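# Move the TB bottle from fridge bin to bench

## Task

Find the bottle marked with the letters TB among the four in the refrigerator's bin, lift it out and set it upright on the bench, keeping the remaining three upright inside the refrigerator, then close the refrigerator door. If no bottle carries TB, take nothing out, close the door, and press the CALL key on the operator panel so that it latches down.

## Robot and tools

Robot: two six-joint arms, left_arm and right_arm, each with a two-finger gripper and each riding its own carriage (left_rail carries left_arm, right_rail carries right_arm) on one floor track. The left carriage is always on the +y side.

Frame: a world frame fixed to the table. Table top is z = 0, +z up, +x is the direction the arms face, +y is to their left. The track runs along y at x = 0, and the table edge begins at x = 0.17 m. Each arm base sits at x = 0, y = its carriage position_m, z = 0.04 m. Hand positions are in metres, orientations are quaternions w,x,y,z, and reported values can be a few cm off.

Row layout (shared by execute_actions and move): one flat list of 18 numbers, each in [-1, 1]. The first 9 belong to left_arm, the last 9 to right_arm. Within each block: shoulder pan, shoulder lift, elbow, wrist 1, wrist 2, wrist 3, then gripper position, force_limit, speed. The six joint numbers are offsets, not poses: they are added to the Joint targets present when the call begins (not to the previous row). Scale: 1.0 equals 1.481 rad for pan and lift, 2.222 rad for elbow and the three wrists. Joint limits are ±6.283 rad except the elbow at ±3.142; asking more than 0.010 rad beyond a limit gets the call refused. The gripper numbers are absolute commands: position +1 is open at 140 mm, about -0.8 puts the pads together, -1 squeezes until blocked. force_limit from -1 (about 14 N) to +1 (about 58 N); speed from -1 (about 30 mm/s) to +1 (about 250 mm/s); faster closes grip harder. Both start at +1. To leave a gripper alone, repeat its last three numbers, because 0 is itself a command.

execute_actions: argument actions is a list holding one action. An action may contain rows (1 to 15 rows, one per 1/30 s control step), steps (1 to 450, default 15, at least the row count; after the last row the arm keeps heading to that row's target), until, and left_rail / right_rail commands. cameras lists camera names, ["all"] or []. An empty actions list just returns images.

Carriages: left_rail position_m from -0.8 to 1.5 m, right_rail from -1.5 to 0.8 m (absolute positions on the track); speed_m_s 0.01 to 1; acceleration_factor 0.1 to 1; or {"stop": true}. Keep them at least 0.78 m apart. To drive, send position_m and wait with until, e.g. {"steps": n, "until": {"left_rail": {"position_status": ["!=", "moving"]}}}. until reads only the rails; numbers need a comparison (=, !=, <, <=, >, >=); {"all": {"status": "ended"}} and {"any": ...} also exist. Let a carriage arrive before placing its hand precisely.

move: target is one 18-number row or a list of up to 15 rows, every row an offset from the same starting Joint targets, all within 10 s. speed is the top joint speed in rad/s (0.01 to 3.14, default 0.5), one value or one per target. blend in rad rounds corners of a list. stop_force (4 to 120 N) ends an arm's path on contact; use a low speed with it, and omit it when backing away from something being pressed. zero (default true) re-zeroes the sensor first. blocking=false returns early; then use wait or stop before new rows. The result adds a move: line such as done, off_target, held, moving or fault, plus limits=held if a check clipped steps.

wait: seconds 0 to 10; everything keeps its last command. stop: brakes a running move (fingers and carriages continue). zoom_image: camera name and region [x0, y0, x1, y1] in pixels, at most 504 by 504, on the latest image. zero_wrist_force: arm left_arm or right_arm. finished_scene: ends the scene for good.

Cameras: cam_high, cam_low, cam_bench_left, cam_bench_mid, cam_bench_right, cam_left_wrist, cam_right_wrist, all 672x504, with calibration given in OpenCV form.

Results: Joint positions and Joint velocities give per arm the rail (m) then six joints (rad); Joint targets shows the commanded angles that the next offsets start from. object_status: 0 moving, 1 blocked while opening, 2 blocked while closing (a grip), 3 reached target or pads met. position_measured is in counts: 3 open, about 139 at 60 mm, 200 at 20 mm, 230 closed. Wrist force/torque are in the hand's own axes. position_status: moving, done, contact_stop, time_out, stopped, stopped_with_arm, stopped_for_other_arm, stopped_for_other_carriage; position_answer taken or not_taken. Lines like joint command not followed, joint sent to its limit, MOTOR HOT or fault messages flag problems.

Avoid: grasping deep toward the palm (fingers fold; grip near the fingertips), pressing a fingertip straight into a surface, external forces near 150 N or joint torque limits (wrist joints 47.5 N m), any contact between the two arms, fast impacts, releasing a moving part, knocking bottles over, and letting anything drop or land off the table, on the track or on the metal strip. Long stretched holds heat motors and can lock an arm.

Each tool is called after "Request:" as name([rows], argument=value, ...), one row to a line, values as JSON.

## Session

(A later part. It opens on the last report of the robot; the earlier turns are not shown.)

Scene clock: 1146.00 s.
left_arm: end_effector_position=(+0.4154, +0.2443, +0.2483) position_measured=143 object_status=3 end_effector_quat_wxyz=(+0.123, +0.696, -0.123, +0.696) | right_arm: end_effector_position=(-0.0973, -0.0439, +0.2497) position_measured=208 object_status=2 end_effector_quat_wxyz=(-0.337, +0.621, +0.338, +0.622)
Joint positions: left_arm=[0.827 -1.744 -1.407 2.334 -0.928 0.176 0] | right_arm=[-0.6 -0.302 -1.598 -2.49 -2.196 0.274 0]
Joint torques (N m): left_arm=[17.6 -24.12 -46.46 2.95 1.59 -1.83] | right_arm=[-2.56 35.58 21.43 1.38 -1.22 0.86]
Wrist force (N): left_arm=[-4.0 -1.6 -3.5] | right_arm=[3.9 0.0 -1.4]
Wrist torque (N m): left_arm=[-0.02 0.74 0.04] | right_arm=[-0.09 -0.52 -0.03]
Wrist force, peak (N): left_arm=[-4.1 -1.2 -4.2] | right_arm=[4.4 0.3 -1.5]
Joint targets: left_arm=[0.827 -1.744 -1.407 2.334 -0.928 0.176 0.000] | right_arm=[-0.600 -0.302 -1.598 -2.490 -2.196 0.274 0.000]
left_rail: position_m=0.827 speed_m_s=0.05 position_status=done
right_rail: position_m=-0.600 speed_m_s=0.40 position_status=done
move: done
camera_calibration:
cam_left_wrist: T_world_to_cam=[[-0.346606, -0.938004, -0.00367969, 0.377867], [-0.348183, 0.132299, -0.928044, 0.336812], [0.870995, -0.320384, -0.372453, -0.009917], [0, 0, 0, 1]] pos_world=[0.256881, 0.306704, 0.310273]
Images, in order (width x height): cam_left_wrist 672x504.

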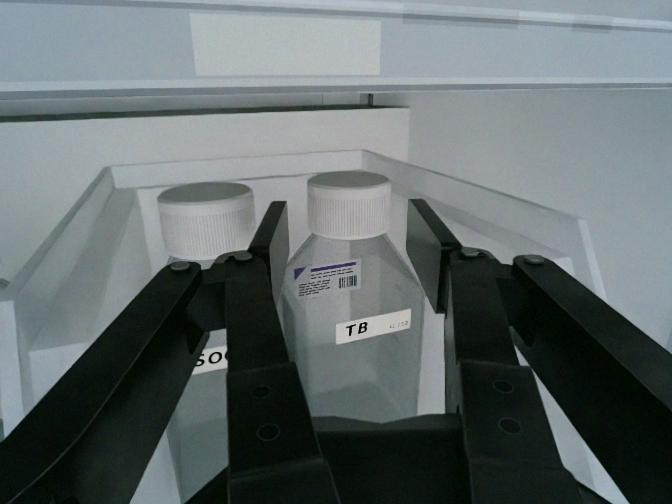

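Request:
move(target=[0.0508,0.0188,-0.0165,0.004,0.0338,0,-0.11,-1,-1,0,0,0,0,0,0,-1,-1,-1], speed=0.05, stop_force=7, cameras=["cam_left_wrist"])

Request:
zoom_image(camera="cam_left_wrist", region=[150, 100, 550, 400])

Scene clock: 1157.83 s.
left_arm: end_effector_position=(+0.4482, +0.2321, +0.2483) position_measured=143 object_status=3 end_effector_quat_wxyz=(+0.123, +0.696, -0.123, +0.696) | right_arm: end_effector_position=(-0.0973, -0.0439, +0.2497) position_measured=208 object_status=2 end_effector_quat_wxyz=(-0.337, +0.621, +0.338, +0.622)
Joint positions: left_arm=[0.827 -1.668 -1.379 2.298 -0.919 0.252 0] | right_arm=[-0.6 -0.302 -1.598 -2.49 -2.196 0.274 0]
Joint torques (N m): left_arm=[16.46 -24.73 -46.42 2.75 1.5 -1.4] | right_arm=[-1.28 34.64 24.49 1.06 -0.73 0.65]
Wrist force (N): left_arm=[-4.4 -0.7 -3.8] | right_arm=[3.9 0.3 -1.5]
Wrist torque (N m): left_arm=[0.14 0.96 0.01] | right_arm=[-0.01 -0.52 -0.03]
Wrist force, peak (N): left_arm=[-4.5 -1.4 -4.2] | right_arm=[4.4 0.3 -1.5]
Joint targets: left_arm=[0.827 -1.668 -1.379 2.298 -0.919 0.252 0.000] | right_arm=[-0.600 -0.302 -1.598 -2.490 -2.196 0.274 0.000]
left_rail: position_m=0.827 speed_m_s=0.05 position_status=done
right_rail: position_m=-0.600 speed_m_s=0.40 position_status=done
move: done
camera_calibration:
cam_left_wrist: T_world_to_cam=[[-0.346422, -0.938071, -0.00379193, 0.377759], [-0.348084, 0.132296, -0.928081, 0.349795], [0.871108, -0.320188, -0.372358, -0.0424279], [0, 0, 0, 1]] pos_world=[0.289582, 0.294504, 0.310273]
Images, in order (width x height): cam_left_wrist 672x504.

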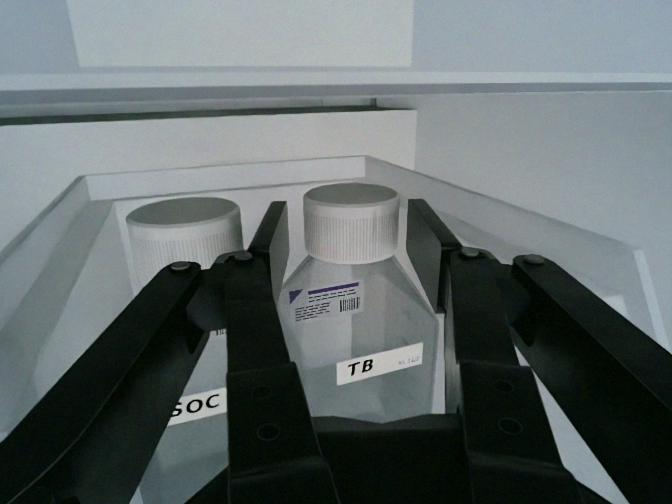

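Scaled by 1.260 from the camera's 672x504 image, which has a finer 960x720 frame.

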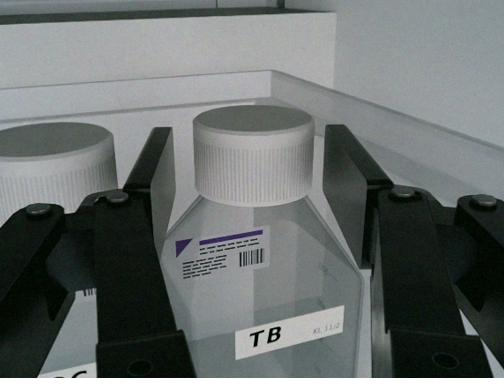

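Request:
move(target=[0.013,0.0048,-0.0042,0.001,0.0087,0,-0.11,-1,-1,0,0,0,0,0,0,-1,-1,-1], speed=0.05, stop_force=7)

Request:
execute_actions([
  {"rows":[[0,0,0,0,0,0,-1,0.3,-1,0,0,0,0,0,0,-1,-1,-1]],"steps":75},
], cameras=["cam_left_wrist"])

Scene clock: 1164.37 s.
left_arm: end_effector_position=(+0.4570, +0.2294, +0.2482) position_measured=143 object_status=3 end_effector_quat_wxyz=(+0.123, +0.696, -0.123, +0.696) | right_arm: end_effector_position=(-0.0973, -0.0439, +0.2497) position_measured=208 object_status=2 end_effector_quat_wxyz=(-0.337, +0.621, +0.338, +0.622)
Joint positions: left_arm=[0.827 -1.649 -1.372 2.288 -0.916 0.271 0] | right_arm=[-0.6 -0.302 -1.598 -2.49 -2.196 0.274 0]
Joint torques (N m): left_arm=[16.59 -25.08 -46.74 2.79 1.13 -1.26] | right_arm=[-1.37 35 22.48 1.35 -1.06 0.83]
Wrist force (N): left_arm=[-4.1 -1.1 -3.6] | right_arm=[3.7 0.6 -1.5]
Wrist torque (N m): left_arm=[0.07 0.90 0.02] | right_arm=[0.03 -0.43 -0.03]
Wrist force, peak (N): left_arm=[-4.6 -1.0 -4.0] | right_arm=[4.2 0.7 -1.6]
Joint targets: left_arm=[0.827 -1.649 -1.372 2.288 -0.916 0.271 0.000] | right_arm=[-0.600 -0.302 -1.598 -2.490 -2.196 0.274 0.000]
left_rail: position_m=0.827 speed_m_s=0.05 position_status=done
right_rail: position_m=-0.600 speed_m_s=0.40 position_status=done
move: done

Scene clock: 1167.07 s.
left_arm: end_effector_position=(+0.4570, +0.2294, +0.2482) position_measured=162 object_status=2 end_effector_quat_wxyz=(+0.123, +0.696, -0.123, +0.696) | right_arm: end_effector_position=(-0.0973, -0.0439, +0.2497) position_measured=208 object_status=2 end_effector_quat_wxyz=(-0.337, +0.621, +0.338, +0.622)
Joint positions: left_arm=[0.827 -1.649 -1.372 2.288 -0.916 0.271 0] | right_arm=[-0.6 -0.302 -1.598 -2.49 -2.196 0.274 0]
Joint torques (N m): left_arm=[12.44 -44.91 -33.5 -3.69 -2.01 -1.85] | right_arm=[-0.5 32.48 23.61 1.59 -0.93 0.92]
Wrist force (N): left_arm=[-7.7 -1.4 -3.9] | right_arm=[3.9 0.1 -1.7]
Wrist torque (N m): left_arm=[-0.01 0.76 0.02] | right_arm=[-0.09 -0.50 -0.02]
Wrist force, peak (N): left_arm=[-8.1 -1.2 -3.9] | right_arm=[4.4 0.3 -1.4]
Joint targets: left_arm=[0.827 -1.649 -1.372 2.288 -0.916 0.271 0.000] | right_arm=[-0.600 -0.302 -1.598 -2.490 -2.196 0.274 0.000]
left_rail: position_m=0.827 speed_m_s=0.05 position_status=done
right_rail: position_m=-0.600 speed_m_s=0.40 position_status=done
camera_calibration:
cam_left_wrist: T_world_to_cam=[[-0.346535, -0.938029, -0.00374595, 0.378282], [-0.348101, 0.132305, -0.928074, 0.353216], [0.871056, -0.320306, -0.372378, -0.0509017], [0, 0, 0, 1]] pos_world=[0.298381, 0.291804, 0.310273]
Images, in order (width x height): cam_left_wrist 672x504.

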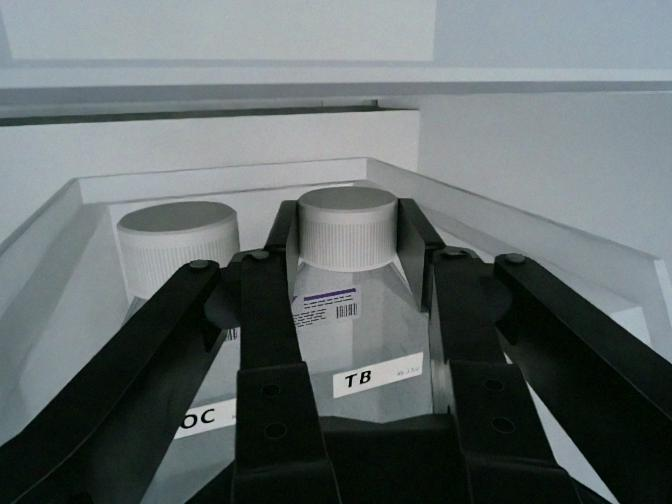

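Request:
move([
  [0,-0.0068,-0.0014,0.0059,0,0,-1,0.3,-1,0,0,0,0,0,0,-1,-1,-1],
  [-0.1192,-0.049,0.0344,-0.0018,-0.0795,0,-1,0.3,-1,0,0,0,0,0,0,-1,-1,-1],
], speed=0.06, stop_force=10, cameras=["cam_left_wrist"])

Scene clock: 1179.90 s.
left_arm: end_effector_position=(+0.3819, +0.2570, +0.2540) position_measured=162 object_status=2 end_effector_quat_wxyz=(+0.123, +0.696, -0.123, +0.696) | right_arm: end_effector_position=(-0.0973, -0.0439, +0.2497) position_measured=208 object_status=2 end_effector_quat_wxyz=(-0.337, +0.621, +0.338, +0.622)
Joint positions: left_arm=[0.827 -1.826 -1.445 2.365 -0.92 0.094 0] | right_arm=[-0.6 -0.302 -1.598 -2.49 -2.196 0.274 0]
Joint torques (N m): left_arm=[-9.1 -58.27 -17.01 -4.09 -2.54 -1.45] | right_arm=[-1.48 33.39 24.31 1.36 -0.63 -0.3]
Wrist force (N): left_arm=[-7.5 -0.2 -3.0] | right_arm=[3.7 0.3 -1.4]
Wrist torque (N m): left_arm=[-0.16 0.61 0.03] | right_arm=[-0.04 -0.45 -0.02]
Wrist force, peak (N): left_arm=[-8.5 -1.0 -4.2] | right_arm=[4.3 0.3 -1.5]
Joint targets: left_arm=[0.827 -1.826 -1.445 2.365 -0.920 0.094 0.000] | right_arm=[-0.600 -0.302 -1.598 -2.490 -2.196 0.274 0.000]
left_rail: position_m=0.827 speed_m_s=0.05 position_status=done
right_rail: position_m=-0.600 speed_m_s=0.40 position_status=done
move: done
camera_calibration:
cam_left_wrist: T_world_to_cam=[[-0.346492, -0.938046, -0.00362602, 0.378127], [-0.348228, 0.132215, -0.928039, 0.328851], [0.871023, -0.320296, -0.372465, 0.0255468], [0, 0, 0, 1]] pos_world=[0.223281, 0.319404, 0.316073]
Images, in order (width x height): cam_left_wrist 672x504.

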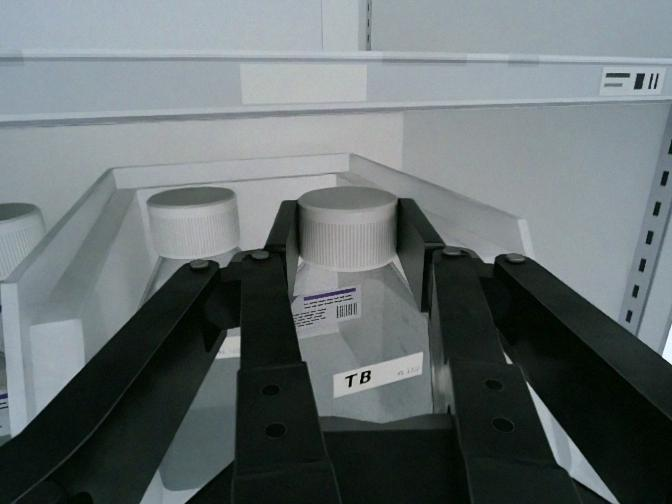

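Request:
move(target=[0,0.0141,0.0032,-0.013,0,0,-1,0.3,-1,0,0,0,0,0,0,-1,-1,-1], speed=0.02, stop_force=4)

Request:
execute_actions([
  {"rows":[[0,0,0,0,0,0,-0.08,-1,-1,0,0,0,0,0,0,-1,-1,-1]],"steps":40},
], cameras=["cam_left_wrist"])

Scene clock: 1189.53 s.
left_arm: end_effector_position=(+0.3819, +0.2570, +0.2480) position_measured=162 object_status=2 end_effector_quat_wxyz=(+0.123, +0.696, -0.122, +0.696) | right_arm: end_effector_position=(-0.0973, -0.0439, +0.2497) position_measured=208 object_status=2 end_effector_quat_wxyz=(-0.337, +0.621, +0.338, +0.622)
Joint positions: left_arm=[0.827 -1.826 -1.434 2.369 -0.936 0.094 0] | right_arm=[-0.6 -0.302 -1.598 -2.49 -2.196 0.274 0]
Joint torques (N m): left_arm=[-9.31 -55.3 -43.53 3.36 -2.22 -1.28] | right_arm=[-0.08 31.99 25.19 1.17 -0.68 0.83]
Wrist force (N): left_arm=[-1.9 0.0 -2.4] | right_arm=[3.6 0.5 -1.9]
Wrist torque (N m): left_arm=[-0.05 0.79 0.10] | right_arm=[0.00 -0.52 -0.03]
Wrist force, peak (N): left_arm=[-8.4 0.0 -2.8] | right_arm=[4.4 0.4 -1.3]
Joint targets: left_arm=[0.827 -1.826 -1.434 2.369 -0.936 0.094 0.000] | right_arm=[-0.600 -0.302 -1.598 -2.490 -2.196 0.274 0.000]
left_rail: position_m=0.827 speed_m_s=0.05 position_status=done
right_rail: position_m=-0.600 speed_m_s=0.40 position_status=done
move: contact (left_arm); left_arm: the wrist 1 is farthest, 0.013 rad from its target

Scene clock: 1191.07 s.
left_arm: end_effector_position=(+0.3819, +0.2570, +0.2480) position_measured=139 object_status=3 end_effector_quat_wxyz=(+0.123, +0.696, -0.122, +0.696) | right_arm: end_effector_position=(-0.0973, -0.0439, +0.2497) position_measured=208 object_status=2 end_effector_quat_wxyz=(-0.337, +0.621, +0.338, +0.622)
Joint positions: left_arm=[0.827 -1.826 -1.434 2.369 -0.936 0.094 0] | right_arm=[-0.6 -0.302 -1.598 -2.49 -2.196 0.274 0]
Joint torques (N m): left_arm=[-9.07 -55.01 -39.88 1.31 -1.05 -1.28] | right_arm=[0.09 33.44 25.03 1.34 -0.6 -0.11]
Wrist force (N): left_arm=[-3.2 -1.2 -3.8] | right_arm=[3.6 0.4 -1.4]
Wrist torque (N m): left_arm=[0.00 0.51 0.09] | right_arm=[-0.04 -0.48 -0.02]
Wrist force, peak (N): left_arm=[-3.9 -1.0 -4.6] | right_arm=[4.2 0.5 -1.4]
Joint targets: left_arm=[0.827 -1.826 -1.434 2.369 -0.936 0.094 0.000] | right_arm=[-0.600 -0.302 -1.598 -2.490 -2.196 0.274 0.000]
left_rail: position_m=0.827 speed_m_s=0.05 position_status=done
right_rail: position_m=-0.600 speed_m_s=0.40 position_status=done
camera_calibration:
cam_left_wrist: T_world_to_cam=[[-0.346488, -0.938049, -0.00308883, 0.377937], [-0.348301, 0.131708, -0.928084, 0.323384], [0.870995, -0.320494, -0.372359, 0.0233117], [0, 0, 0, 1]] pos_world=[0.223281, 0.319403, 0.309975]
Images, in order (width x height): cam_left_wrist 672x504.

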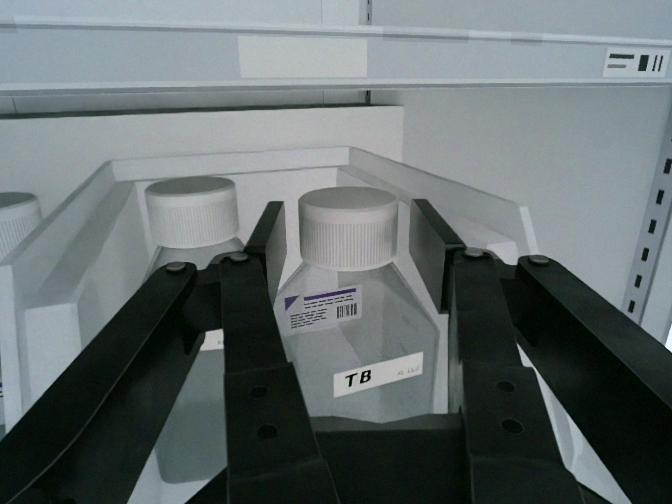

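Request:
move([
  [-0.1322,-0.0309,0.026,-0.005,-0.0882,0,-0.08,-1,-1,0,0,0,0,0,0,-1,-1,-1],
  [-0.1596,-0.1537,-0.0149,-0.1146,-0.2906,0.2027,-0.08,-1,-1,0,0,0,0,0,0,-1,-1,-1],
], speed=0.2, blend=[0.02,0])

Request:
execute_actions([
  {"left_rail":{"position_m":0.727,"speed_m_s":0.2,"acceleration_factor":0.3},"rows":[[0,0,0,0,0,0,-0.05,-1,-0.5,0,0,0,0,0,0,-1,-1,-1]],"steps":75},
], cameras=["cam_left_wrist"])

Request:
zoom_image(camera="cam_left_wrist", region=[150, 50, 550, 350])

Scene clock: 1207.60 s.
left_arm: end_effector_position=(+0.2702, +0.3478, +0.2818) position_measured=139 object_status=3 end_effector_quat_wxyz=(+0.000, +0.793, +0.000, +0.609) | right_arm: end_effector_position=(-0.0973, -0.0439, +0.2497) position_measured=208 object_status=2 end_effector_quat_wxyz=(-0.337, +0.621, +0.338, +0.622)
Joint positions: left_arm=[0.827 -2.062 -1.661 2.336 -1.191 -0.551 0.45] | right_arm=[-0.6 -0.302 -1.598 -2.49 -2.196 0.274 0]
Joint torques (N m): left_arm=[-11.51 -45.74 -56.08 -4.56 -0.7 2.09] | right_arm=[-0.92 27.53 25.6 1.15 -0.24 -0.35]
Wrist force (N): left_arm=[-2.9 -1.1 -3.5] | right_arm=[3.8 0.1 -1.4]
Wrist torque (N m): left_arm=[-0.08 0.55 -0.02] | right_arm=[-0.10 -0.52 -0.03]
Wrist force, peak (N): left_arm=[-4.0 -1.6 -4.6] | right_arm=[4.3 0.1 -1.4]
Joint targets: left_arm=[0.827 -2.062 -1.661 2.336 -1.191 -0.551 0.450] | right_arm=[-0.600 -0.302 -1.598 -2.490 -2.196 0.274 0.000]
left_rail: position_m=0.827 speed_m_s=0.05 position_status=done
right_rail: position_m=-0.600 speed_m_s=0.40 position_status=done
move: done

Scene clock: 1210.30 s.
left_arm: end_effector_position=(+0.2701, +0.2478, +0.2818) position_measured=135 object_status=3 end_effector_quat_wxyz=(+0.000, +0.793, +0.000, +0.609) | right_arm: end_effector_position=(-0.0973, -0.0439, +0.2497) position_measured=208 object_status=2 end_effector_quat_wxyz=(-0.337, +0.621, +0.338, +0.622)
Joint positions: left_arm=[0.727 -2.062 -1.661 2.336 -1.191 -0.551 0.45] | right_arm=[-0.6 -0.302 -1.598 -2.49 -2.196 0.274 0]
Joint torques (N m): left_arm=[3.04 -29.22 -31.88 -1.2 2.22 2.36] | right_arm=[0.87 33.53 24.93 1.2 -0.26 -0.54]
Wrist force (N): left_arm=[-3.1 -1.3 -3.1] | right_arm=[3.6 0.7 -1.4]
Wrist torque (N m): left_arm=[-0.12 0.60 -0.02] | right_arm=[0.02 -0.47 -0.03]
Wrist force, peak (N): left_arm=[-2.5 -2.7 -3.4] | right_arm=[4.0 0.7 -1.7]
Joint targets: left_arm=[0.727 -2.062 -1.661 2.336 -1.191 -0.551 0.450] | right_arm=[-0.600 -0.302 -1.598 -2.490 -2.196 0.274 0.000]
left_rail: position_m=0.727 speed_m_s=0.20 position_status=done
right_rail: position_m=-0.600 speed_m_s=0.40 position_status=done
camera_calibration:
cam_left_wrist: T_world_to_cam=[[-0.00567554, -0.999981, -0.00258866, 0.253827], [-0.599908, 0.00547597, -0.800051, 0.380174], [0.800049, -0.00298777, -0.599927, 0.134853], [0, 0, 0, 1]] pos_world=[0.121621, 0.252143, 0.385718]
Images, in order (width x height): cam_left_wrist 672x504.

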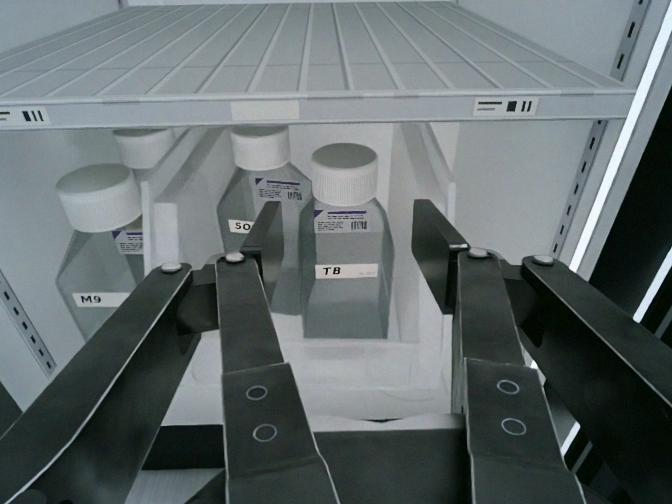

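Scaled by 1.260 from the camera's 672x504 image, which has a finer 960x720 frame.

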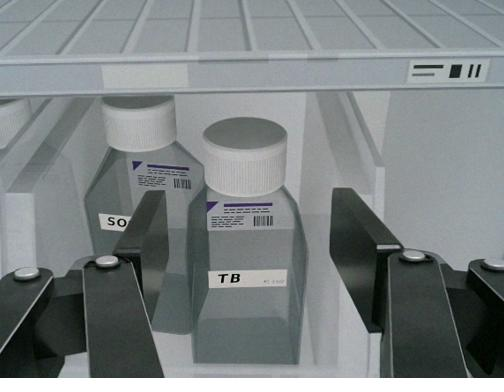

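Request:
execute_actions([
  {"left_rail":{"position_m":0.7235,"speed_m_s":0.05},"steps":60,"until":{"left_rail":{"position_status":["!=","moving"]}}},
])

Request:
move([
  [0.0791,0.0045,0.0212,-0.0768,0.044,0.0598,-0.05,-1,-0.5,0,0,0,0,0,0,-1,-1,-1],
  [0.1477,0.0221,0.0402,-0.1753,0.0789,0.1338,-0.05,-1,-0.5,0,0,0,0,0,0,-1,-1,-1],
], speed=0.12, blend=[0.02,0], stop_force=10, cameras=["cam_left_wrist"])

Scene clock: 1224.13 s.
left_arm: end_effector_position=(+0.2701, +0.2443, +0.2818) position_measured=135 object_status=3 end_effector_quat_wxyz=(+0.000, +0.793, +0.000, +0.609) | right_arm: end_effector_position=(-0.0973, -0.0439, +0.2497) position_measured=208 object_status=2 end_effector_quat_wxyz=(-0.337, +0.621, +0.338, +0.622)
Joint positions: left_arm=[0.723 -2.062 -1.661 2.336 -1.191 -0.551 0.45] | right_arm=[-0.6 -0.302 -1.598 -2.49 -2.196 0.274 0]
Joint torques (N m): left_arm=[13.4 -20.03 -29.92 1.69 2.87 2] | right_arm=[-2.33 30.5 24.63 0.89 -0.11 -0.54]
Wrist force (N): left_arm=[-2.7 -0.8 -2.7] | right_arm=[3.6 0.3 -1.5]
Wrist torque (N m): left_arm=[0.00 0.50 -0.03] | right_arm=[-0.04 -0.49 -0.02]
Wrist force, peak (N): left_arm=[-3.8 -1.2 -3.2] | right_arm=[4.2 0.5 -1.8]
Joint targets: left_arm=[0.724 -2.062 -1.661 2.336 -1.191 -0.551 0.450] | right_arm=[-0.600 -0.302 -1.598 -2.490 -2.196 0.274 0.000]
Tool commands: left_gripper/position=-0.05 left_gripper/force_limit=-1.0 left_gripper/speed=-0.5 right_gripper/position=-1.0 right_gripper/force_limit=-1.0 right_gripper/speed=-1.0
left_rail: position_m=0.723 position_m_goal=0.724 speed_m_s=0.05 position_status=done
right_rail: position_m=-0.600 speed_m_s=0.40 position_status=done

Scene clock: 1228.37 s.
left_arm: end_effector_position=(+0.3758, +0.2443, +0.2507) position_measured=135 object_status=3 end_effector_quat_wxyz=(+0.000, +0.794, +0.000, +0.609) | right_arm: end_effector_position=(-0.0973, -0.0439, +0.2497) position_measured=208 object_status=2 end_effector_quat_wxyz=(-0.337, +0.621, +0.338, +0.622)
Joint positions: left_arm=[0.724 -1.843 -1.629 2.425 -1.58 -0.376 0.747] | right_arm=[-0.6 -0.302 -1.598 -2.49 -2.196 0.274 0]
Joint torques (N m): left_arm=[17.91 -8.68 -23.51 -6.09 3.62 2.17] | right_arm=[-1.41 28.07 26.01 1.25 -0.12 -0.47]
Wrist force (N): left_arm=[-2.9 -1.4 -4.0] | right_arm=[3.5 0.4 -1.4]
Wrist torque (N m): left_arm=[-0.04 0.44 -0.07] | right_arm=[-0.02 -0.48 -0.03]
Wrist force, peak (N): left_arm=[-3.1 -1.7 -4.5] | right_arm=[4.1 0.7 -1.7]
Joint targets: left_arm=[0.724 -1.843 -1.629 2.425 -1.580 -0.376 0.747] | right_arm=[-0.600 -0.302 -1.598 -2.490 -2.196 0.274 0.000]
left_rail: position_m=0.724 speed_m_s=0.05 position_status=done
right_rail: position_m=-0.600 speed_m_s=0.40 position_status=done
move: done
camera_calibration:
cam_left_wrist: T_world_to_cam=[[-0.0054329, -0.999981, -0.00276054, 0.250853], [-0.600374, 0.00546948, -0.799701, 0.418846], [0.799701, -0.00268734, -0.600392, 0.031769], [0, 0, 0, 1]] pos_world=[0.227421, 0.248643, 0.354718]
Images, in order (width x height): cam_left_wrist 672x504.

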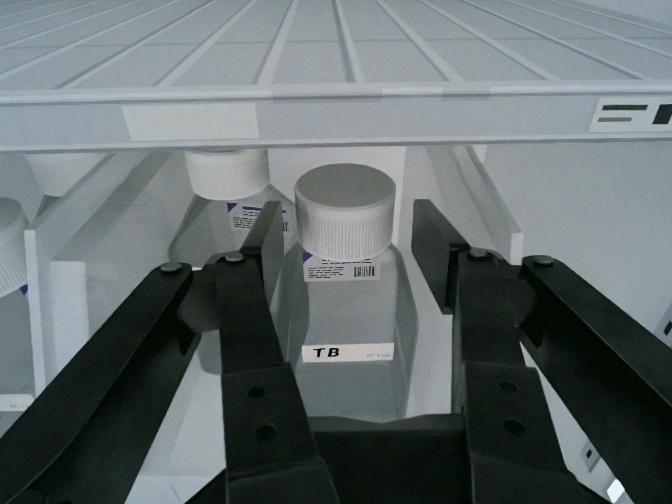

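Request:
move(target=[0.0145,0.0016,0.0029,-0.022,0.0068,0.0193,-0.05,-1,-0.5,0,0,0,0,0,0,-1,-1,-1], speed=0.1, stop_force=10)

Request:
execute_actions([
  {"rows":[[0,0,0,0,0,0,-1,1,-1,0,0,0,0,0,0,-1,-1,-1]],"steps":75},
], cameras=["cam_left_wrist"])

Scene clock: 1234.80 s.
left_arm: end_effector_position=(+0.3858, +0.2443, +0.2507) position_measured=135 object_status=3 end_effector_quat_wxyz=(+0.000, +0.793, +0.000, +0.609) | right_arm: end_effector_position=(-0.0973, -0.0439, +0.2497) position_measured=208 object_status=2 end_effector_quat_wxyz=(-0.337, +0.621, +0.338, +0.622)
Joint positions: left_arm=[0.724 -1.822 -1.626 2.431 -1.629 -0.361 0.79] | right_arm=[-0.6 -0.302 -1.598 -2.49 -2.196 0.274 0]
Joint torques (N m): left_arm=[18.65 -7.8 -22.98 -6.24 3.87 2.19] | right_arm=[0.81 28.04 25.35 1.29 -0.27 -0.9]
Wrist force (N): left_arm=[-3.0 -0.8 -3.5] | right_arm=[3.9 0.3 -1.5]
Wrist torque (N m): left_arm=[0.11 0.47 -0.10] | right_arm=[-0.06 -0.51 -0.02]
Wrist force, peak (N): left_arm=[-3.8 -1.4 -4.0] | right_arm=[3.7 0.2 -2.1]
Joint targets: left_arm=[0.724 -1.822 -1.626 2.431 -1.629 -0.361 0.790] | right_arm=[-0.600 -0.302 -1.598 -2.490 -2.196 0.274 0.000]
left_rail: position_m=0.724 speed_m_s=0.05 position_status=done
right_rail: position_m=-0.600 speed_m_s=0.40 position_status=done
move: done

Scene clock: 1237.50 s.
left_arm: end_effector_position=(+0.3858, +0.2443, +0.2507) position_measured=162 object_status=2 end_effector_quat_wxyz=(+0.000, +0.793, +0.000, +0.609) | right_arm: end_effector_position=(-0.0973, -0.0439, +0.2497) position_measured=208 object_status=2 end_effector_quat_wxyz=(-0.337, +0.621, +0.338, +0.622)
Joint positions: left_arm=[0.724 -1.822 -1.626 2.431 -1.629 -0.361 0.79] | right_arm=[-0.6 -0.302 -1.598 -2.49 -2.196 0.274 0]
Joint torques (N m): left_arm=[12.01 -7.46 -29.74 -6.32 1.02 0.96] | right_arm=[-2.04 26.74 27.06 1.05 0.12 -0.91]
Wrist force (N): left_arm=[3.6 -4.6 -7.7] | right_arm=[2.8 0.5 -1.6]
Wrist torque (N m): left_arm=[0.30 0.60 0.13] | right_arm=[-0.03 -0.37 -0.04]
Wrist force, peak (N): left_arm=[3.6 -5.0 -8.0] | right_arm=[4.1 0.5 -1.7]
Joint targets: left_arm=[0.724 -1.822 -1.626 2.431 -1.629 -0.361 0.790] | right_arm=[-0.600 -0.302 -1.598 -2.490 -2.196 0.274 0.000]
left_rail: position_m=0.724 speed_m_s=0.05 position_status=done
right_rail: position_m=-0.600 speed_m_s=0.40 position_status=done
camera_calibration:
cam_left_wrist: T_world_to_cam=[[-0.00551518, -0.999981, -0.00270343, 0.250907], [-0.600308, 0.00547298, -0.79975, 0.42493], [0.79975, -0.00278787, -0.600327, 0.0238228], [0, 0, 0, 1]] pos_world=[0.237421, 0.248643, 0.354818]
Images, in order (width x height): cam_left_wrist 672x504.

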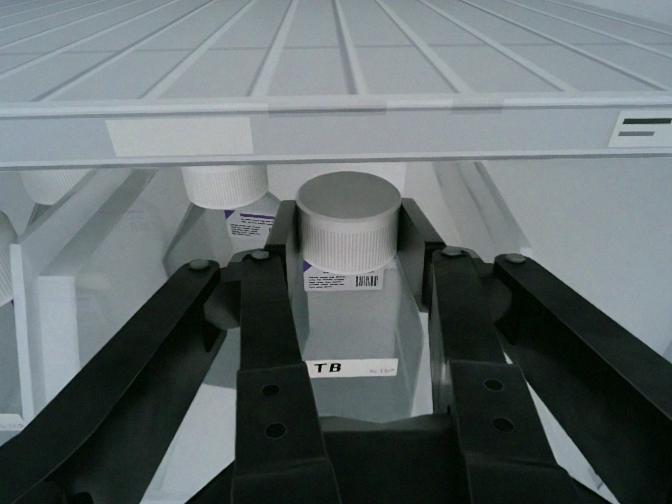

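Request:
move(target=[-0.0073,-0.0176,-0.0071,0.028,-0.0033,-0.0099,-1,1,-1,0,0,0,0,0,0,-1,-1,-1], speed=0.1)

Request:
move([
  [-0.0618,0.1071,-0.0368,0.2591,0.0049,-0.2823,-1,1,-1,0,0,0,0,0,0,-1,-1,-1],
  [-0.0994,0.229,-0.0625,0.4061,-0.0261,-0.4692,-1,1,-1,0,0,0,0,0,0,-1,-1,-1],
  [-0.1176,0.3261,-0.0775,0.476,-0.0614,-0.574,-1,1,-1,0,0,0,0,0,0,-1,-1,-1],
  [-0.1257,0.3784,-0.0862,0.5099,-0.0867,-0.6242,-1,1,-1,0,0,0,0,0,0,-1,-1,-1],
], speed=0.22, blend=[0.03,0.02,0.02,0], stop_force=20, cameras=["cam_left_wrist"])

Request:
move([
  [-0.0182,0.0117,-0.0047,0.0191,-0.023,-0.014,-1,1,-1,0,0,0,0,0,0,-1,-1,-1],
  [-0.0377,-0.0005,-0.0083,0.0398,-0.0421,-0.0158,-1,1,-1,0,0,0,0,0,0,-1,-1,-1],
  [-0.1201,-0.0242,-0.0145,0.0189,-0.0833,0.0403,-1,1,-1,0,0,0,0,0,0,-1,-1,-1],
], speed=0.12, blend=[0.01,0.01,0], stop_force=15, cameras=["cam_left_wrist"])

Scene clock: 1247.97 s.
left_arm: end_effector_position=(+0.3809, +0.2443, +0.2648) position_measured=162 object_status=2 end_effector_quat_wxyz=(+0.000, +0.793, +0.000, +0.609) | right_arm: end_effector_position=(-0.0973, -0.0439, +0.2497) position_measured=208 object_status=2 end_effector_quat_wxyz=(-0.337, +0.621, +0.338, +0.622)
Joint positions: left_arm=[0.724 -1.833 -1.652 2.416 -1.567 -0.368 0.768] | right_arm=[-0.6 -0.302 -1.598 -2.49 -2.196 0.274 0]
Joint torques (N m): left_arm=[-10.39 -45.89 -56.98 0.86 0.94 -1.76] | right_arm=[-3.45 24.3 28.42 1.55 -0.49 -0.95]
Wrist force (N): left_arm=[-6.3 -0.7 -2.8] | right_arm=[3.9 0.4 -1.5]
Wrist torque (N m): left_arm=[0.07 0.31 0.09] | right_arm=[-0.04 -0.50 -0.03]
Wrist force, peak (N): left_arm=[4.0 -4.9 -8.2] | right_arm=[4.1 0.5 -1.7]
Joint targets: left_arm=[0.724 -1.833 -1.652 2.416 -1.567 -0.368 0.768] | right_arm=[-0.600 -0.302 -1.598 -2.490 -2.196 0.274 0.000]
left_rail: position_m=0.724 speed_m_s=0.05 position_status=done
right_rail: position_m=-0.600 speed_m_s=0.40 position_status=done
move: done

Scene clock: 1255.27 s.
left_arm: end_effector_position=(+0.2829, +0.2444, +0.2717) position_measured=162 object_status=2 end_effector_quat_wxyz=(+0.000, +0.574, +0.000, +0.819) | right_arm: end_effector_position=(-0.0973, -0.0439, +0.2497) position_measured=208 object_status=2 end_effector_quat_wxyz=(-0.337, +0.621, +0.338, +0.622)
Joint positions: left_arm=[0.724 -2.019 -1.092 2.224 -0.434 -0.561 -0.619] | right_arm=[-0.6 -0.302 -1.598 -2.49 -2.196 0.274 0]
Joint torques (N m): left_arm=[-9.63 -38.75 -31.6 8.6 -4.71 -1.99] | right_arm=[0.23 23.2 26.78 1.11 0.21 -0.61]
Wrist force (N): left_arm=[-6.7 -1.4 -6.2] | right_arm=[3.9 0.3 -1.7]
Wrist torque (N m): left_arm=[0.15 0.25 0.12] | right_arm=[-0.07 -0.48 -0.02]
Wrist force, peak (N): left_arm=[-7.5 -1.3 -6.3] | right_arm=[4.2 0.7 -1.9]
Joint targets: left_arm=[0.724 -2.019 -1.092 2.224 -0.434 -0.561 -0.619] | right_arm=[-0.600 -0.302 -1.598 -2.490 -2.196 0.274 0.000]
left_rail: position_m=0.724 speed_m_s=0.05 position_status=done
right_rail: position_m=-0.600 speed_m_s=0.40 position_status=done
move: done
camera_calibration:
cam_left_wrist: T_world_to_cam=[[-0.00265945, -0.999984, -0.00508473, 0.25039], [-0.0325987, 0.00516874, -0.999455, 0.273569], [0.999465, -0.00249225, -0.0326119, -0.0921166], [0, 0, 0, 1]] pos_world=[0.101651, 0.248743, 0.271689]
Images, in order (width x height): cam_left_wrist 672x504.

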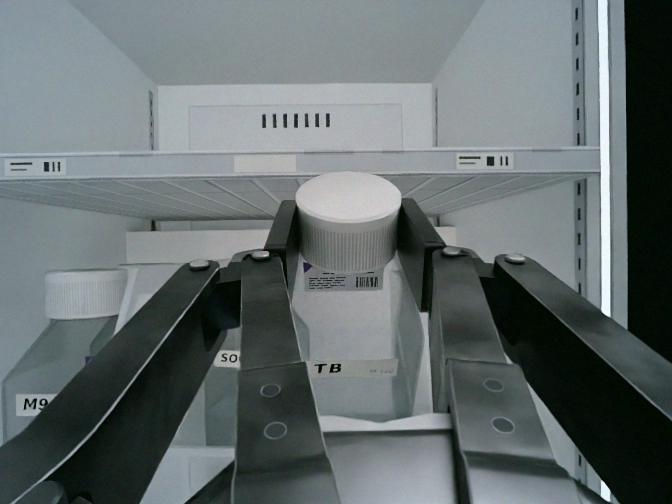

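Scene clock: 1258.17 s.
left_arm: end_effector_position=(+0.1771, +0.2443, +0.3247) position_measured=162 object_status=2 end_effector_quat_wxyz=(+0.000, +0.537, +0.000, +0.843) | right_arm: end_effector_position=(-0.0973, -0.0439, +0.2497) position_measured=208 object_status=2 end_effector_quat_wxyz=(-0.337, +0.621, +0.338, +0.622)
Joint positions: left_arm=[0.723 -2.197 -1.128 2.192 -0.392 -0.746 -0.529] | right_arm=[-0.6 -0.302 -1.598 -2.49 -2.196 0.274 0]
Joint torques (N m): left_arm=[-8.9 -73.1 -34.38 1.66 -4.13 2.13] | right_arm=[-1.53 27.32 27.37 1.24 -0.71 -0.53]
Wrist force (N): left_arm=[-7.4 -1.3 -7.8] | right_arm=[3.8 0.5 -1.6]
Wrist torque (N m): left_arm=[0.09 0.40 -0.06] | right_arm=[-0.01 -0.48 -0.02]
Wrist force, peak (N): left_arm=[-7.6 -1.2 -7.8] | right_arm=[4.2 0.3 -1.8]
Joint targets: left_arm=[0.724 -2.197 -1.128 2.192 -0.392 -0.746 -0.529] | right_arm=[-0.600 -0.302 -1.598 -2.490 -2.196 0.274 0.000]
left_rail: position_m=0.723 position_m_goal=0.724 speed_m_s=0.05 position_status=done
right_rail: position_m=-0.600 speed_m_s=0.40 position_status=done
move: done
camera_calibration:
cam_left_wrist: T_world_to_cam=[[-0.00226317, -0.99998, -0.00590141, 0.250454], [0.0547349, 0.00576871, -0.998484, 0.307173], [0.998498, -0.00258275, 0.0547207, -0.0128137], [0, 0, 0, 1]] pos_world=[-0.00345186, 0.248643, 0.308887]
Images, in order (width x height): cam_left_wrist 672x504.

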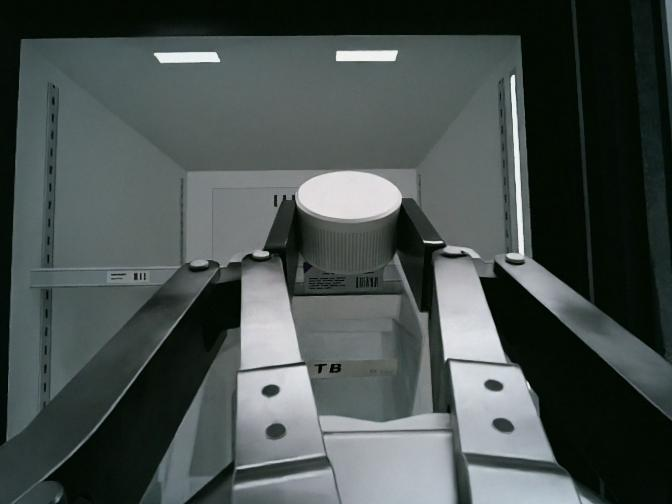

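Request:
move(target=[-0.0251,-0.3752,0.0104,-0.2477,0.018,0.3822,-1,1,-1,0,0,0,0,0,0,-1,-1,-1], speed=0.3)

Request:
execute_actions([
  {"left_rail":{"position_m":1.43,"speed_m_s":0.35,"acceleration_factor":0.2},"steps":250,"until":{"left_rail":{"position_status":["!=","moving"]}}},
], cameras=["cam_left_wrist"])

Request:
move(target=[0.2494,0.0921,0.1079,-0.3203,0.1418,0.1743,-1,1,-1,0,0,0,0,0,0,-1,-1,-1], speed=0.2, cameras=["cam_left_wrist","cam_bench_left"])

Scene clock: 1273.10 s.
left_arm: end_effector_position=(+0.1758, +0.2447, +0.3417) position_measured=162 object_status=2 end_effector_quat_wxyz=(+0.000, +0.793, +0.000, +0.609) | right_arm: end_effector_position=(-0.0973, -0.0439, +0.2497) position_measured=208 object_status=2 end_effector_quat_wxyz=(-0.337, +0.621, +0.338, +0.622)
Joint positions: left_arm=[0.724 -2.234 -1.683 2.215 -0.942 -0.706 0.32] | right_arm=[-0.6 -0.302 -1.598 -2.49 -2.196 0.274 0]
Joint torques (N m): left_arm=[-9.3 -44.8 -29.62 -3.11 2.87 2.76] | right_arm=[-2.62 27.41 27.88 0.95 0.01 -1.24]
Wrist force (N): left_arm=[-7.5 -0.4 -2.3] | right_arm=[4.1 0.1 -1.9]
Wrist torque (N m): left_arm=[0.00 0.61 -0.06] | right_arm=[-0.10 -0.55 -0.03]
Wrist force, peak (N): left_arm=[-7.6 -0.6 -7.9] | right_arm=[4.5 0.3 -1.7]
Joint targets: left_arm=[0.724 -2.234 -1.683 2.215 -0.942 -0.706 0.320] | right_arm=[-0.600 -0.302 -1.598 -2.490 -2.196 0.274 0.000]
left_rail: position_m=0.724 speed_m_s=0.05 position_status=done
right_rail: position_m=-0.600 speed_m_s=0.40 position_status=done
move: done

Scene clock: 1276.33 s.
left_arm: end_effector_position=(+0.1758, +0.9512, +0.3417) position_measured=162 object_status=2 end_effector_quat_wxyz=(+0.000, +0.793, +0.000, +0.609) | right_arm: end_effector_position=(-0.0973, -0.0439, +0.2497) position_measured=208 object_status=2 end_effector_quat_wxyz=(-0.337, +0.621, +0.338, +0.622)
Joint positions: left_arm=[1.43 -2.234 -1.683 2.215 -0.942 -0.706 0.32] | right_arm=[-0.6 -0.302 -1.598 -2.49 -2.196 0.274 0]
Joint torques (N m): left_arm=[-2.33 -32.55 -37.64 -1.73 -0.08 1.94] | right_arm=[-1.61 27.38 27.58 1.14 0.31 -0.96]
Wrist force (N): left_arm=[-7.6 -0.6 -2.1] | right_arm=[3.8 0.5 -1.6]
Wrist torque (N m): left_arm=[-0.05 0.62 -0.06] | right_arm=[-0.03 -0.45 -0.02]
Wrist force, peak (N): left_arm=[-7.9 -1.0 -2.4] | right_arm=[4.2 0.3 -1.7]
Joint targets: left_arm=[1.430 -2.234 -1.683 2.215 -0.942 -0.706 0.320] | right_arm=[-0.600 -0.302 -1.598 -2.490 -2.196 0.274 0.000]
Tool commands: left_gripper/position=-1.0 left_gripper/force_limit=+1.0 left_gripper/speed=-1.0 right_gripper/position=-1.0 right_gripper/force_limit=-1.0 right_gripper/speed=-1.0
left_rail: position_m=1.430 speed_m_s=0.35 position_status=done
right_rail: position_m=-0.600 speed_m_s=0.40 position_status=done
camera_calibration:
cam_left_wrist: T_world_to_cam=[[-0.00522685, -0.999981, -0.00315889, 0.956977], [-0.600197, 0.00566382, -0.799832, 0.367565], [0.799835, -0.00228465, -0.600215, 0.247915], [0, 0, 0, 1]] pos_world=[0.027322, 0.955443, 0.445816]
Images, in order (width x height): cam_left_wrist 672x504.

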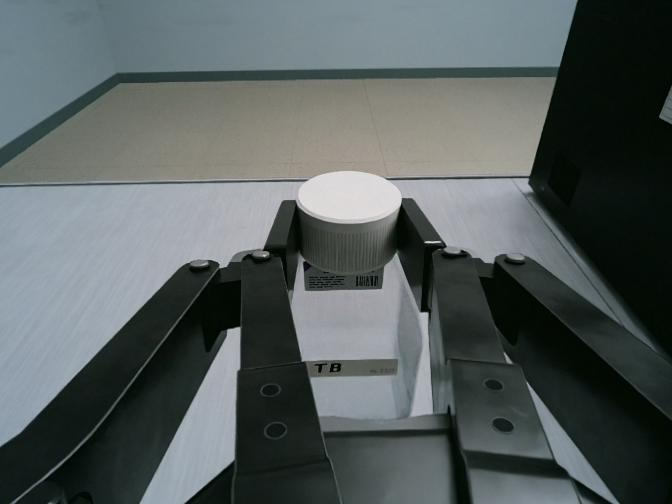

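Scene clock: 1280.40 s.
left_arm: end_effector_position=(+0.3660, +0.9510, +0.2067) position_measured=162 object_status=2 end_effector_quat_wxyz=(+0.000, +0.793, +0.000, +0.609) | right_arm: end_effector_position=(-0.0973, -0.0439, +0.2497) position_measured=208 object_status=2 end_effector_quat_wxyz=(-0.337, +0.621, +0.338, +0.622)
Joint positions: left_arm=[1.43 -1.865 -1.547 2.455 -1.654 -0.391 0.707] | right_arm=[-0.6 -0.302 -1.598 -2.49 -2.196 0.274 0]
Joint torques (N m): left_arm=[19.51 -13.22 -20.61 -5.89 4.72 2.42] | right_arm=[0.25 26.03 27.36 0.64 -0.18 -1.01]
Wrist force (N): left_arm=[-6.6 -1.0 -2.3] | right_arm=[3.6 0.6 -1.8]
Wrist torque (N m): left_arm=[-0.03 0.39 -0.05] | right_arm=[0.01 -0.41 -0.03]
Wrist force, peak (N): left_arm=[-7.5 -0.9 -2.8] | right_arm=[4.3 0.6 -1.4]
Joint targets: left_arm=[1.430 -1.864 -1.547 2.455 -1.654 -0.391 0.707] | right_arm=[-0.600 -0.302 -1.598 -2.490 -2.196 0.274 0.000]
left_rail: position_m=1.430 speed_m_s=0.35 position_status=done
right_rail: position_m=-0.600 speed_m_s=0.40 position_status=done
move: done
camera_calibration:
cam_left_wrist: T_world_to_cam=[[-0.00544677, -0.99998, -0.00312481, 0.95748], [-0.599971, 0.00576787, -0.800001, 0.373569], [0.800003, -0.00248263, -0.599991, 0.0147808], [0, 0, 0, 1]] pos_world=[0.217521, 0.955343, 0.310716]
Images, in order (width x height): cam_bench_left 672x504, cam_left_wrist 672x504.

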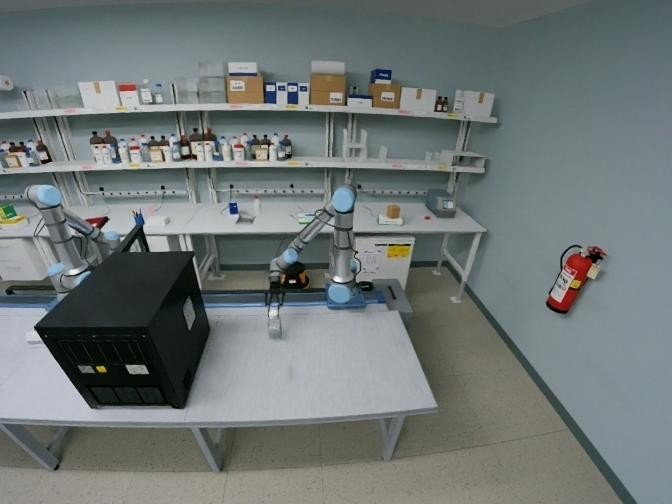

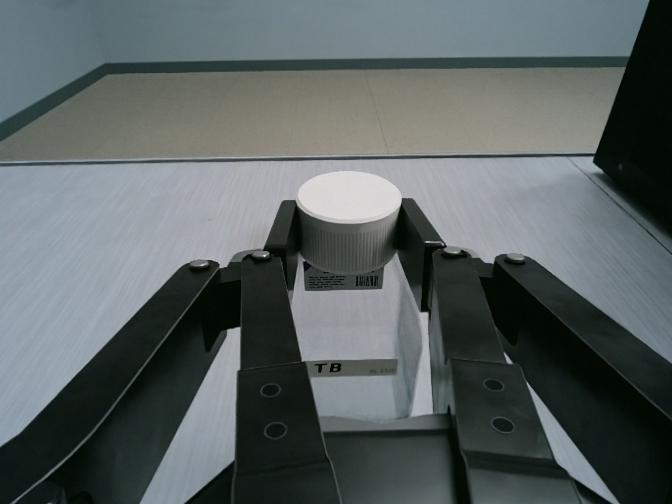

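Request:
move(target=[0,0.0671,0.0133,-0.058,0,0,-1,1,-1,0,0,0,0,0,0,-1,-1,-1], speed=0.04, stop_force=5)

Request:
execute_actions([
  {"rows":[[0,0,0,0,0,0,0.1,-1,-1,0,0,0,0,0,0,-1,-1,-1]],"steps":60},
], cameras=["cam_left_wrist"])

Scene clock: 1289.23 s.
left_arm: end_effector_position=(+0.3660, +0.9508, +0.1673) position_measured=162 object_status=2 end_effector_quat_wxyz=(+0.000, +0.793, +0.000, +0.609) | right_arm: end_effector_position=(-0.0973, -0.0439, +0.2497) position_measured=208 object_status=2 end_effector_quat_wxyz=(-0.337, +0.621, +0.338, +0.622)
Joint positions: left_arm=[1.43 -1.864 -1.462 2.48 -1.764 -0.391 0.707] | right_arm=[-0.6 -0.302 -1.598 -2.49 -2.196 0.274 0]
Joint torques (N m): left_arm=[6.18 -49.87 -44.73 0.87 1.77 1.12] | right_arm=[1.73 26.3 29 1.11 -0.03 -0.68]
Wrist force (N): left_arm=[-0.1 -2.2 -4.5] | right_arm=[4.1 0.4 -1.7]
Wrist torque (N m): left_arm=[0.08 0.46 -0.05] | right_arm=[-0.02 -0.55 -0.02]
Wrist force, peak (N): left_arm=[27.5 -9.9 -16.1] | right_arm=[4.2 0.1 -2.0]
Joint targets: left_arm=[1.430 -1.864 -1.462 2.480 -1.764 -0.391 0.707] | right_arm=[-0.600 -0.302 -1.598 -2.490 -2.196 0.274 0.000]
left_rail: position_m=1.430 speed_m_s=0.35 position_status=done
right_rail: position_m=-0.600 speed_m_s=0.40 position_status=done
move: contact (left_arm); left_arm: the wrist 1 is farthest, 0.019 rad from its target

Scene clock: 1291.43 s.
left_arm: end_effector_position=(+0.3660, +0.9508, +0.1673) position_measured=117 object_status=3 end_effector_quat_wxyz=(+0.000, +0.793, +0.000, +0.609) | right_arm: end_effector_position=(-0.0973, -0.0439, +0.2497) position_measured=208 object_status=2 end_effector_quat_wxyz=(-0.337, +0.621, +0.338, +0.622)
Joint positions: left_arm=[1.43 -1.864 -1.462 2.48 -1.764 -0.391 0.707] | right_arm=[-0.6 -0.302 -1.598 -2.49 -2.196 0.274 0]
Joint torques (N m): left_arm=[-6.95 -52.36 -40.76 0.77 3.31 0.42] | right_arm=[-0.49 25.54 28.38 1.07 0.13 -1.43]
Wrist force (N): left_arm=[-2.4 -0.7 -3.8] | right_arm=[3.9 0.5 -1.8]
Wrist torque (N m): left_arm=[0.01 0.37 -0.06] | right_arm=[-0.01 -0.49 -0.02]
Wrist force, peak (N): left_arm=[-2.6 -0.8 -4.5] | right_arm=[4.5 0.4 -1.6]
Joint targets: left_arm=[1.430 -1.864 -1.462 2.480 -1.764 -0.391 0.707] | right_arm=[-0.600 -0.302 -1.598 -2.490 -2.196 0.274 0.000]
left_rail: position_m=1.430 speed_m_s=0.35 position_status=done
right_rail: position_m=-0.600 speed_m_s=0.40 position_status=done
camera_calibration:
cam_left_wrist: T_world_to_cam=[[-0.00550582, -0.99998, -0.00320599, 0.957192], [-0.599905, 0.00586804, -0.800049, 0.341953], [0.800052, -0.00248163, -0.599926, -0.0088888], [0, 0, 0, 1]] pos_world=[0.217521, 0.955144, 0.271316]
Images, in order (width x height): cam_left_wrist 672x504.

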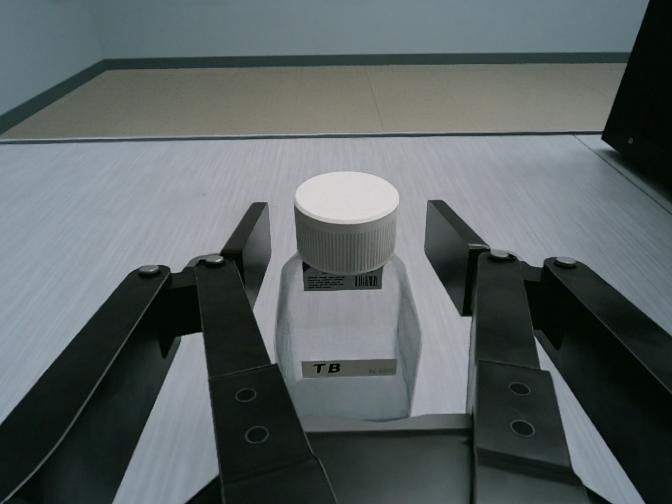

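Request:
move(target=[-0.2498,-0.1492,-0.1193,0.3695,-0.1418,-0.1742,0.1,-1,-1,0,0,0,0,0,0,-1,-1,-1], speed=0.3, cameras=["cam_left_wrist"])

Request:
move([
  [0,0,0,0,0,0,0.1,-1,-1,-0.1683,-0.1498,0.1241,-0.0242,-0.0415,0,-1,-1,-1],
  [0,0,0,0,0,0,0.1,-1,-1,-0.3283,-0.3063,0.2869,-0.0828,-0.0539,0,-1,-1,-1],
  [0,0,0,0,0,0,0.1,-1,-1,-0.4594,-0.4448,0.4495,-0.1531,-0.047,0,-1,-1,-1],
], speed=0.2, blend=[0.03,0.03,0], stop_force=60, cameras=["cam_right_wrist","cam_high"])

Scene clock: 1312.63 s.
left_arm: end_effector_position=(+0.1755, +0.9509, +0.3415) position_measured=117 object_status=3 end_effector_quat_wxyz=(+0.000, +0.794, +0.000, +0.609) | right_arm: end_effector_position=(-0.0973, -0.0439, +0.2497) position_measured=208 object_status=2 end_effector_quat_wxyz=(-0.337, +0.621, +0.338, +0.622)
Joint positions: left_arm=[1.43 -2.234 -1.683 2.215 -0.943 -0.706 0.321] | right_arm=[-0.6 -0.302 -1.598 -2.49 -2.196 0.274 0]
Joint torques (N m): left_arm=[-12.42 -45.03 -58.69 2.93 -1.39 -2.27] | right_arm=[-2.56 27.91 29.15 0.7 0.07 -0.79]
Wrist force (N): left_arm=[-2.6 -0.4 -3.7] | right_arm=[3.8 0.5 -1.6]
Wrist torque (N m): left_arm=[-0.01 0.42 0.08] | right_arm=[-0.01 -0.48 -0.02]
Wrist force, peak (N): left_arm=[-2.2 -0.8 -4.9] | right_arm=[4.4 0.8 -1.4]
Joint targets: left_arm=[1.430 -2.234 -1.683 2.215 -0.943 -0.706 0.320] | right_arm=[-0.600 -0.302 -1.598 -2.490 -2.196 0.274 0.000]
left_rail: position_m=1.430 speed_m_s=0.35 position_status=done
right_rail: position_m=-0.600 speed_m_s=0.40 position_status=done
move: done
camera_calibration:
cam_left_wrist: T_world_to_cam=[[-0.00597125, -0.999978, -0.0029893, 0.956816], [-0.600478, 0.00597604, -0.799619, 0.366839], [0.799619, -0.00297972, -0.600501, 0.248835], [0, 0, 0, 1]] pos_world=[0.027019, 0.955344, 0.445617]
Images, in order (width x height): cam_left_wrist 672x504.

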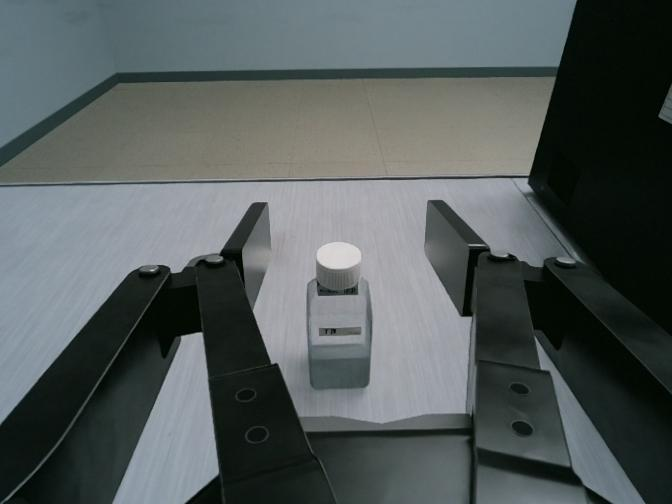

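Scene clock: 1316.63 s.
left_arm: end_effector_position=(+0.1754, +0.9509, +0.3416) position_measured=117 object_status=3 end_effector_quat_wxyz=(+0.000, +0.794, +0.000, +0.609) | right_arm: end_effector_position=(-0.1053, +0.1760, +0.2517) position_measured=208 object_status=2 end_effector_quat_wxyz=(-0.236, +0.666, +0.237, +0.667)
Joint positions: left_arm=[1.43 -2.234 -1.683 2.215 -0.943 -0.706 0.32] | right_arm=[-0.6 -0.726 -1.99 -1.948 -2.346 0.162 0]
Joint torques (N m): left_arm=[-10.4 -47.19 -58.82 3.41 -1.09 -1.75] | right_arm=[74.05 63.04 51.38 12.09 -25.31 -1.01]
Wrist force (N): left_arm=[-2.6 -0.3 -3.5] | right_arm=[23.0 72.5 37.9]
Wrist torque (N m): left_arm=[0.00 0.42 0.09] | right_arm=[-4.43 -0.10 0.61]
Wrist force, peak (N): left_arm=[-2.9 -0.8 -4.2] | right_arm=[32.4 87.2 48.1]
Joint targets: left_arm=[1.430 -2.234 -1.683 2.215 -0.943 -0.706 0.320] | right_arm=[-0.600 -0.726 -1.990 -1.948 -2.346 0.162 0.000]
left_rail: position_m=1.430 speed_m_s=0.35 position_status=done
right_rail: position_m=-0.600 speed_m_s=0.40 position_status=done
move: contact (right_arm); path passed 1 of 3 targets; right_arm: the elbow is farthest, 0.457 rad from its target
camera_calibration:
cam_right_wrist: T_world_to_cam=[[0.592735, -0.80532, 0.0111826, 0.20467], [-0.301662, -0.234861, -0.924035, 0.227357], [0.74677, 0.544334, -0.382144, 0.258507], [0, 0, 0, 1]] pos_world=[-0.245776, 0.0775076, 0.306584]
Images, in order (width x height): cam_high 672x504, cam_right_wrist 672x504.

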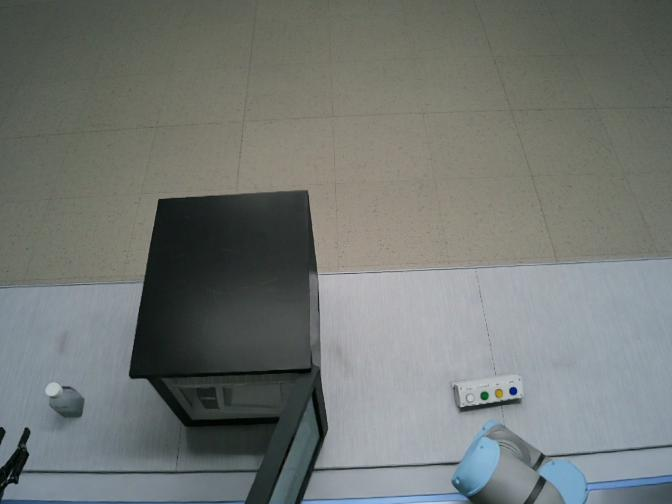

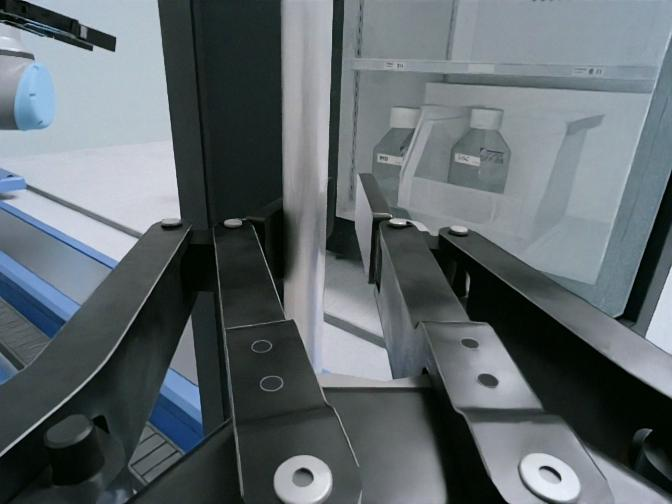

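Request:
move(target=[0,0,0,0,0,0,0.1,-1,-1,-0.0018,0.0039,-0.0041,0.0018,-0.0012,0,-1,-1,-1], speed=0.05, cameras=["cam_right_wrist"])

Request:
zoom_image(camera="cam_right_wrist", region=[150, 100, 450, 400])

Scene clock: 1342.80 s.
left_arm: end_effector_position=(+0.1754, +0.9509, +0.3416) position_measured=117 object_status=3 end_effector_quat_wxyz=(+0.000, +0.794, +0.000, +0.609) | right_arm: end_effector_position=(-0.1007, +0.1742, +0.2517) position_measured=208 object_status=2 end_effector_quat_wxyz=(-0.237, +0.666, +0.237, +0.666)
Joint positions: left_arm=[1.43 -2.234 -1.683 2.215 -0.943 -0.706 0.32] | right_arm=[-0.6 -0.729 -1.985 -1.957 -2.342 0.159 0]
Joint torques (N m): left_arm=[-9.29 -44.54 -57.63 3.49 -0.92 -2.2] | right_arm=[-11.86 79.39 19.66 3.33 1.17 -1.31]
Wrist force (N): left_arm=[-2.7 -0.5 -3.7] | right_arm=[1.9 -0.8 -0.9]
Wrist torque (N m): left_arm=[-0.05 0.44 0.07] | right_arm=[-0.01 -0.41 -0.06]
Wrist force, peak (N): left_arm=[-3.2 -0.6 -4.2] | right_arm=[23.2 73.7 37.6]
Joint targets: left_arm=[1.430 -2.234 -1.683 2.215 -0.943 -0.706 0.320] | right_arm=[-0.600 -0.729 -1.985 -1.957 -2.342 0.159 0.000]
left_rail: position_m=1.430 speed_m_s=0.35 position_status=done
right_rail: position_m=-0.600 speed_m_s=0.40 position_status=done
move: done
camera_calibration:
cam_right_wrist: T_world_to_cam=[[0.593127, -0.80504, 0.010524, 0.200771], [-0.302009, -0.23459, -0.92399, 0.228204], [0.746318, 0.544866, -0.382271, 0.255942], [0, 0, 0, 1]] pos_world=[-0.241177, 0.0757085, 0.306584]
Images, in order (width x height): cam_right_wrist 672x504.

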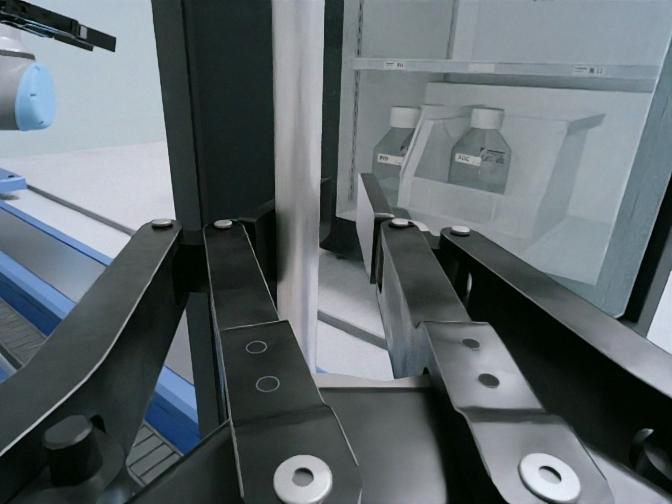

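Scaled by 1.680 from the camera's 672x504 image, which has a finer 960x720 frame.

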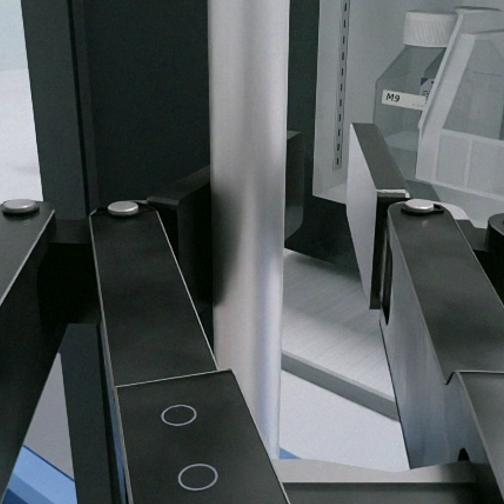

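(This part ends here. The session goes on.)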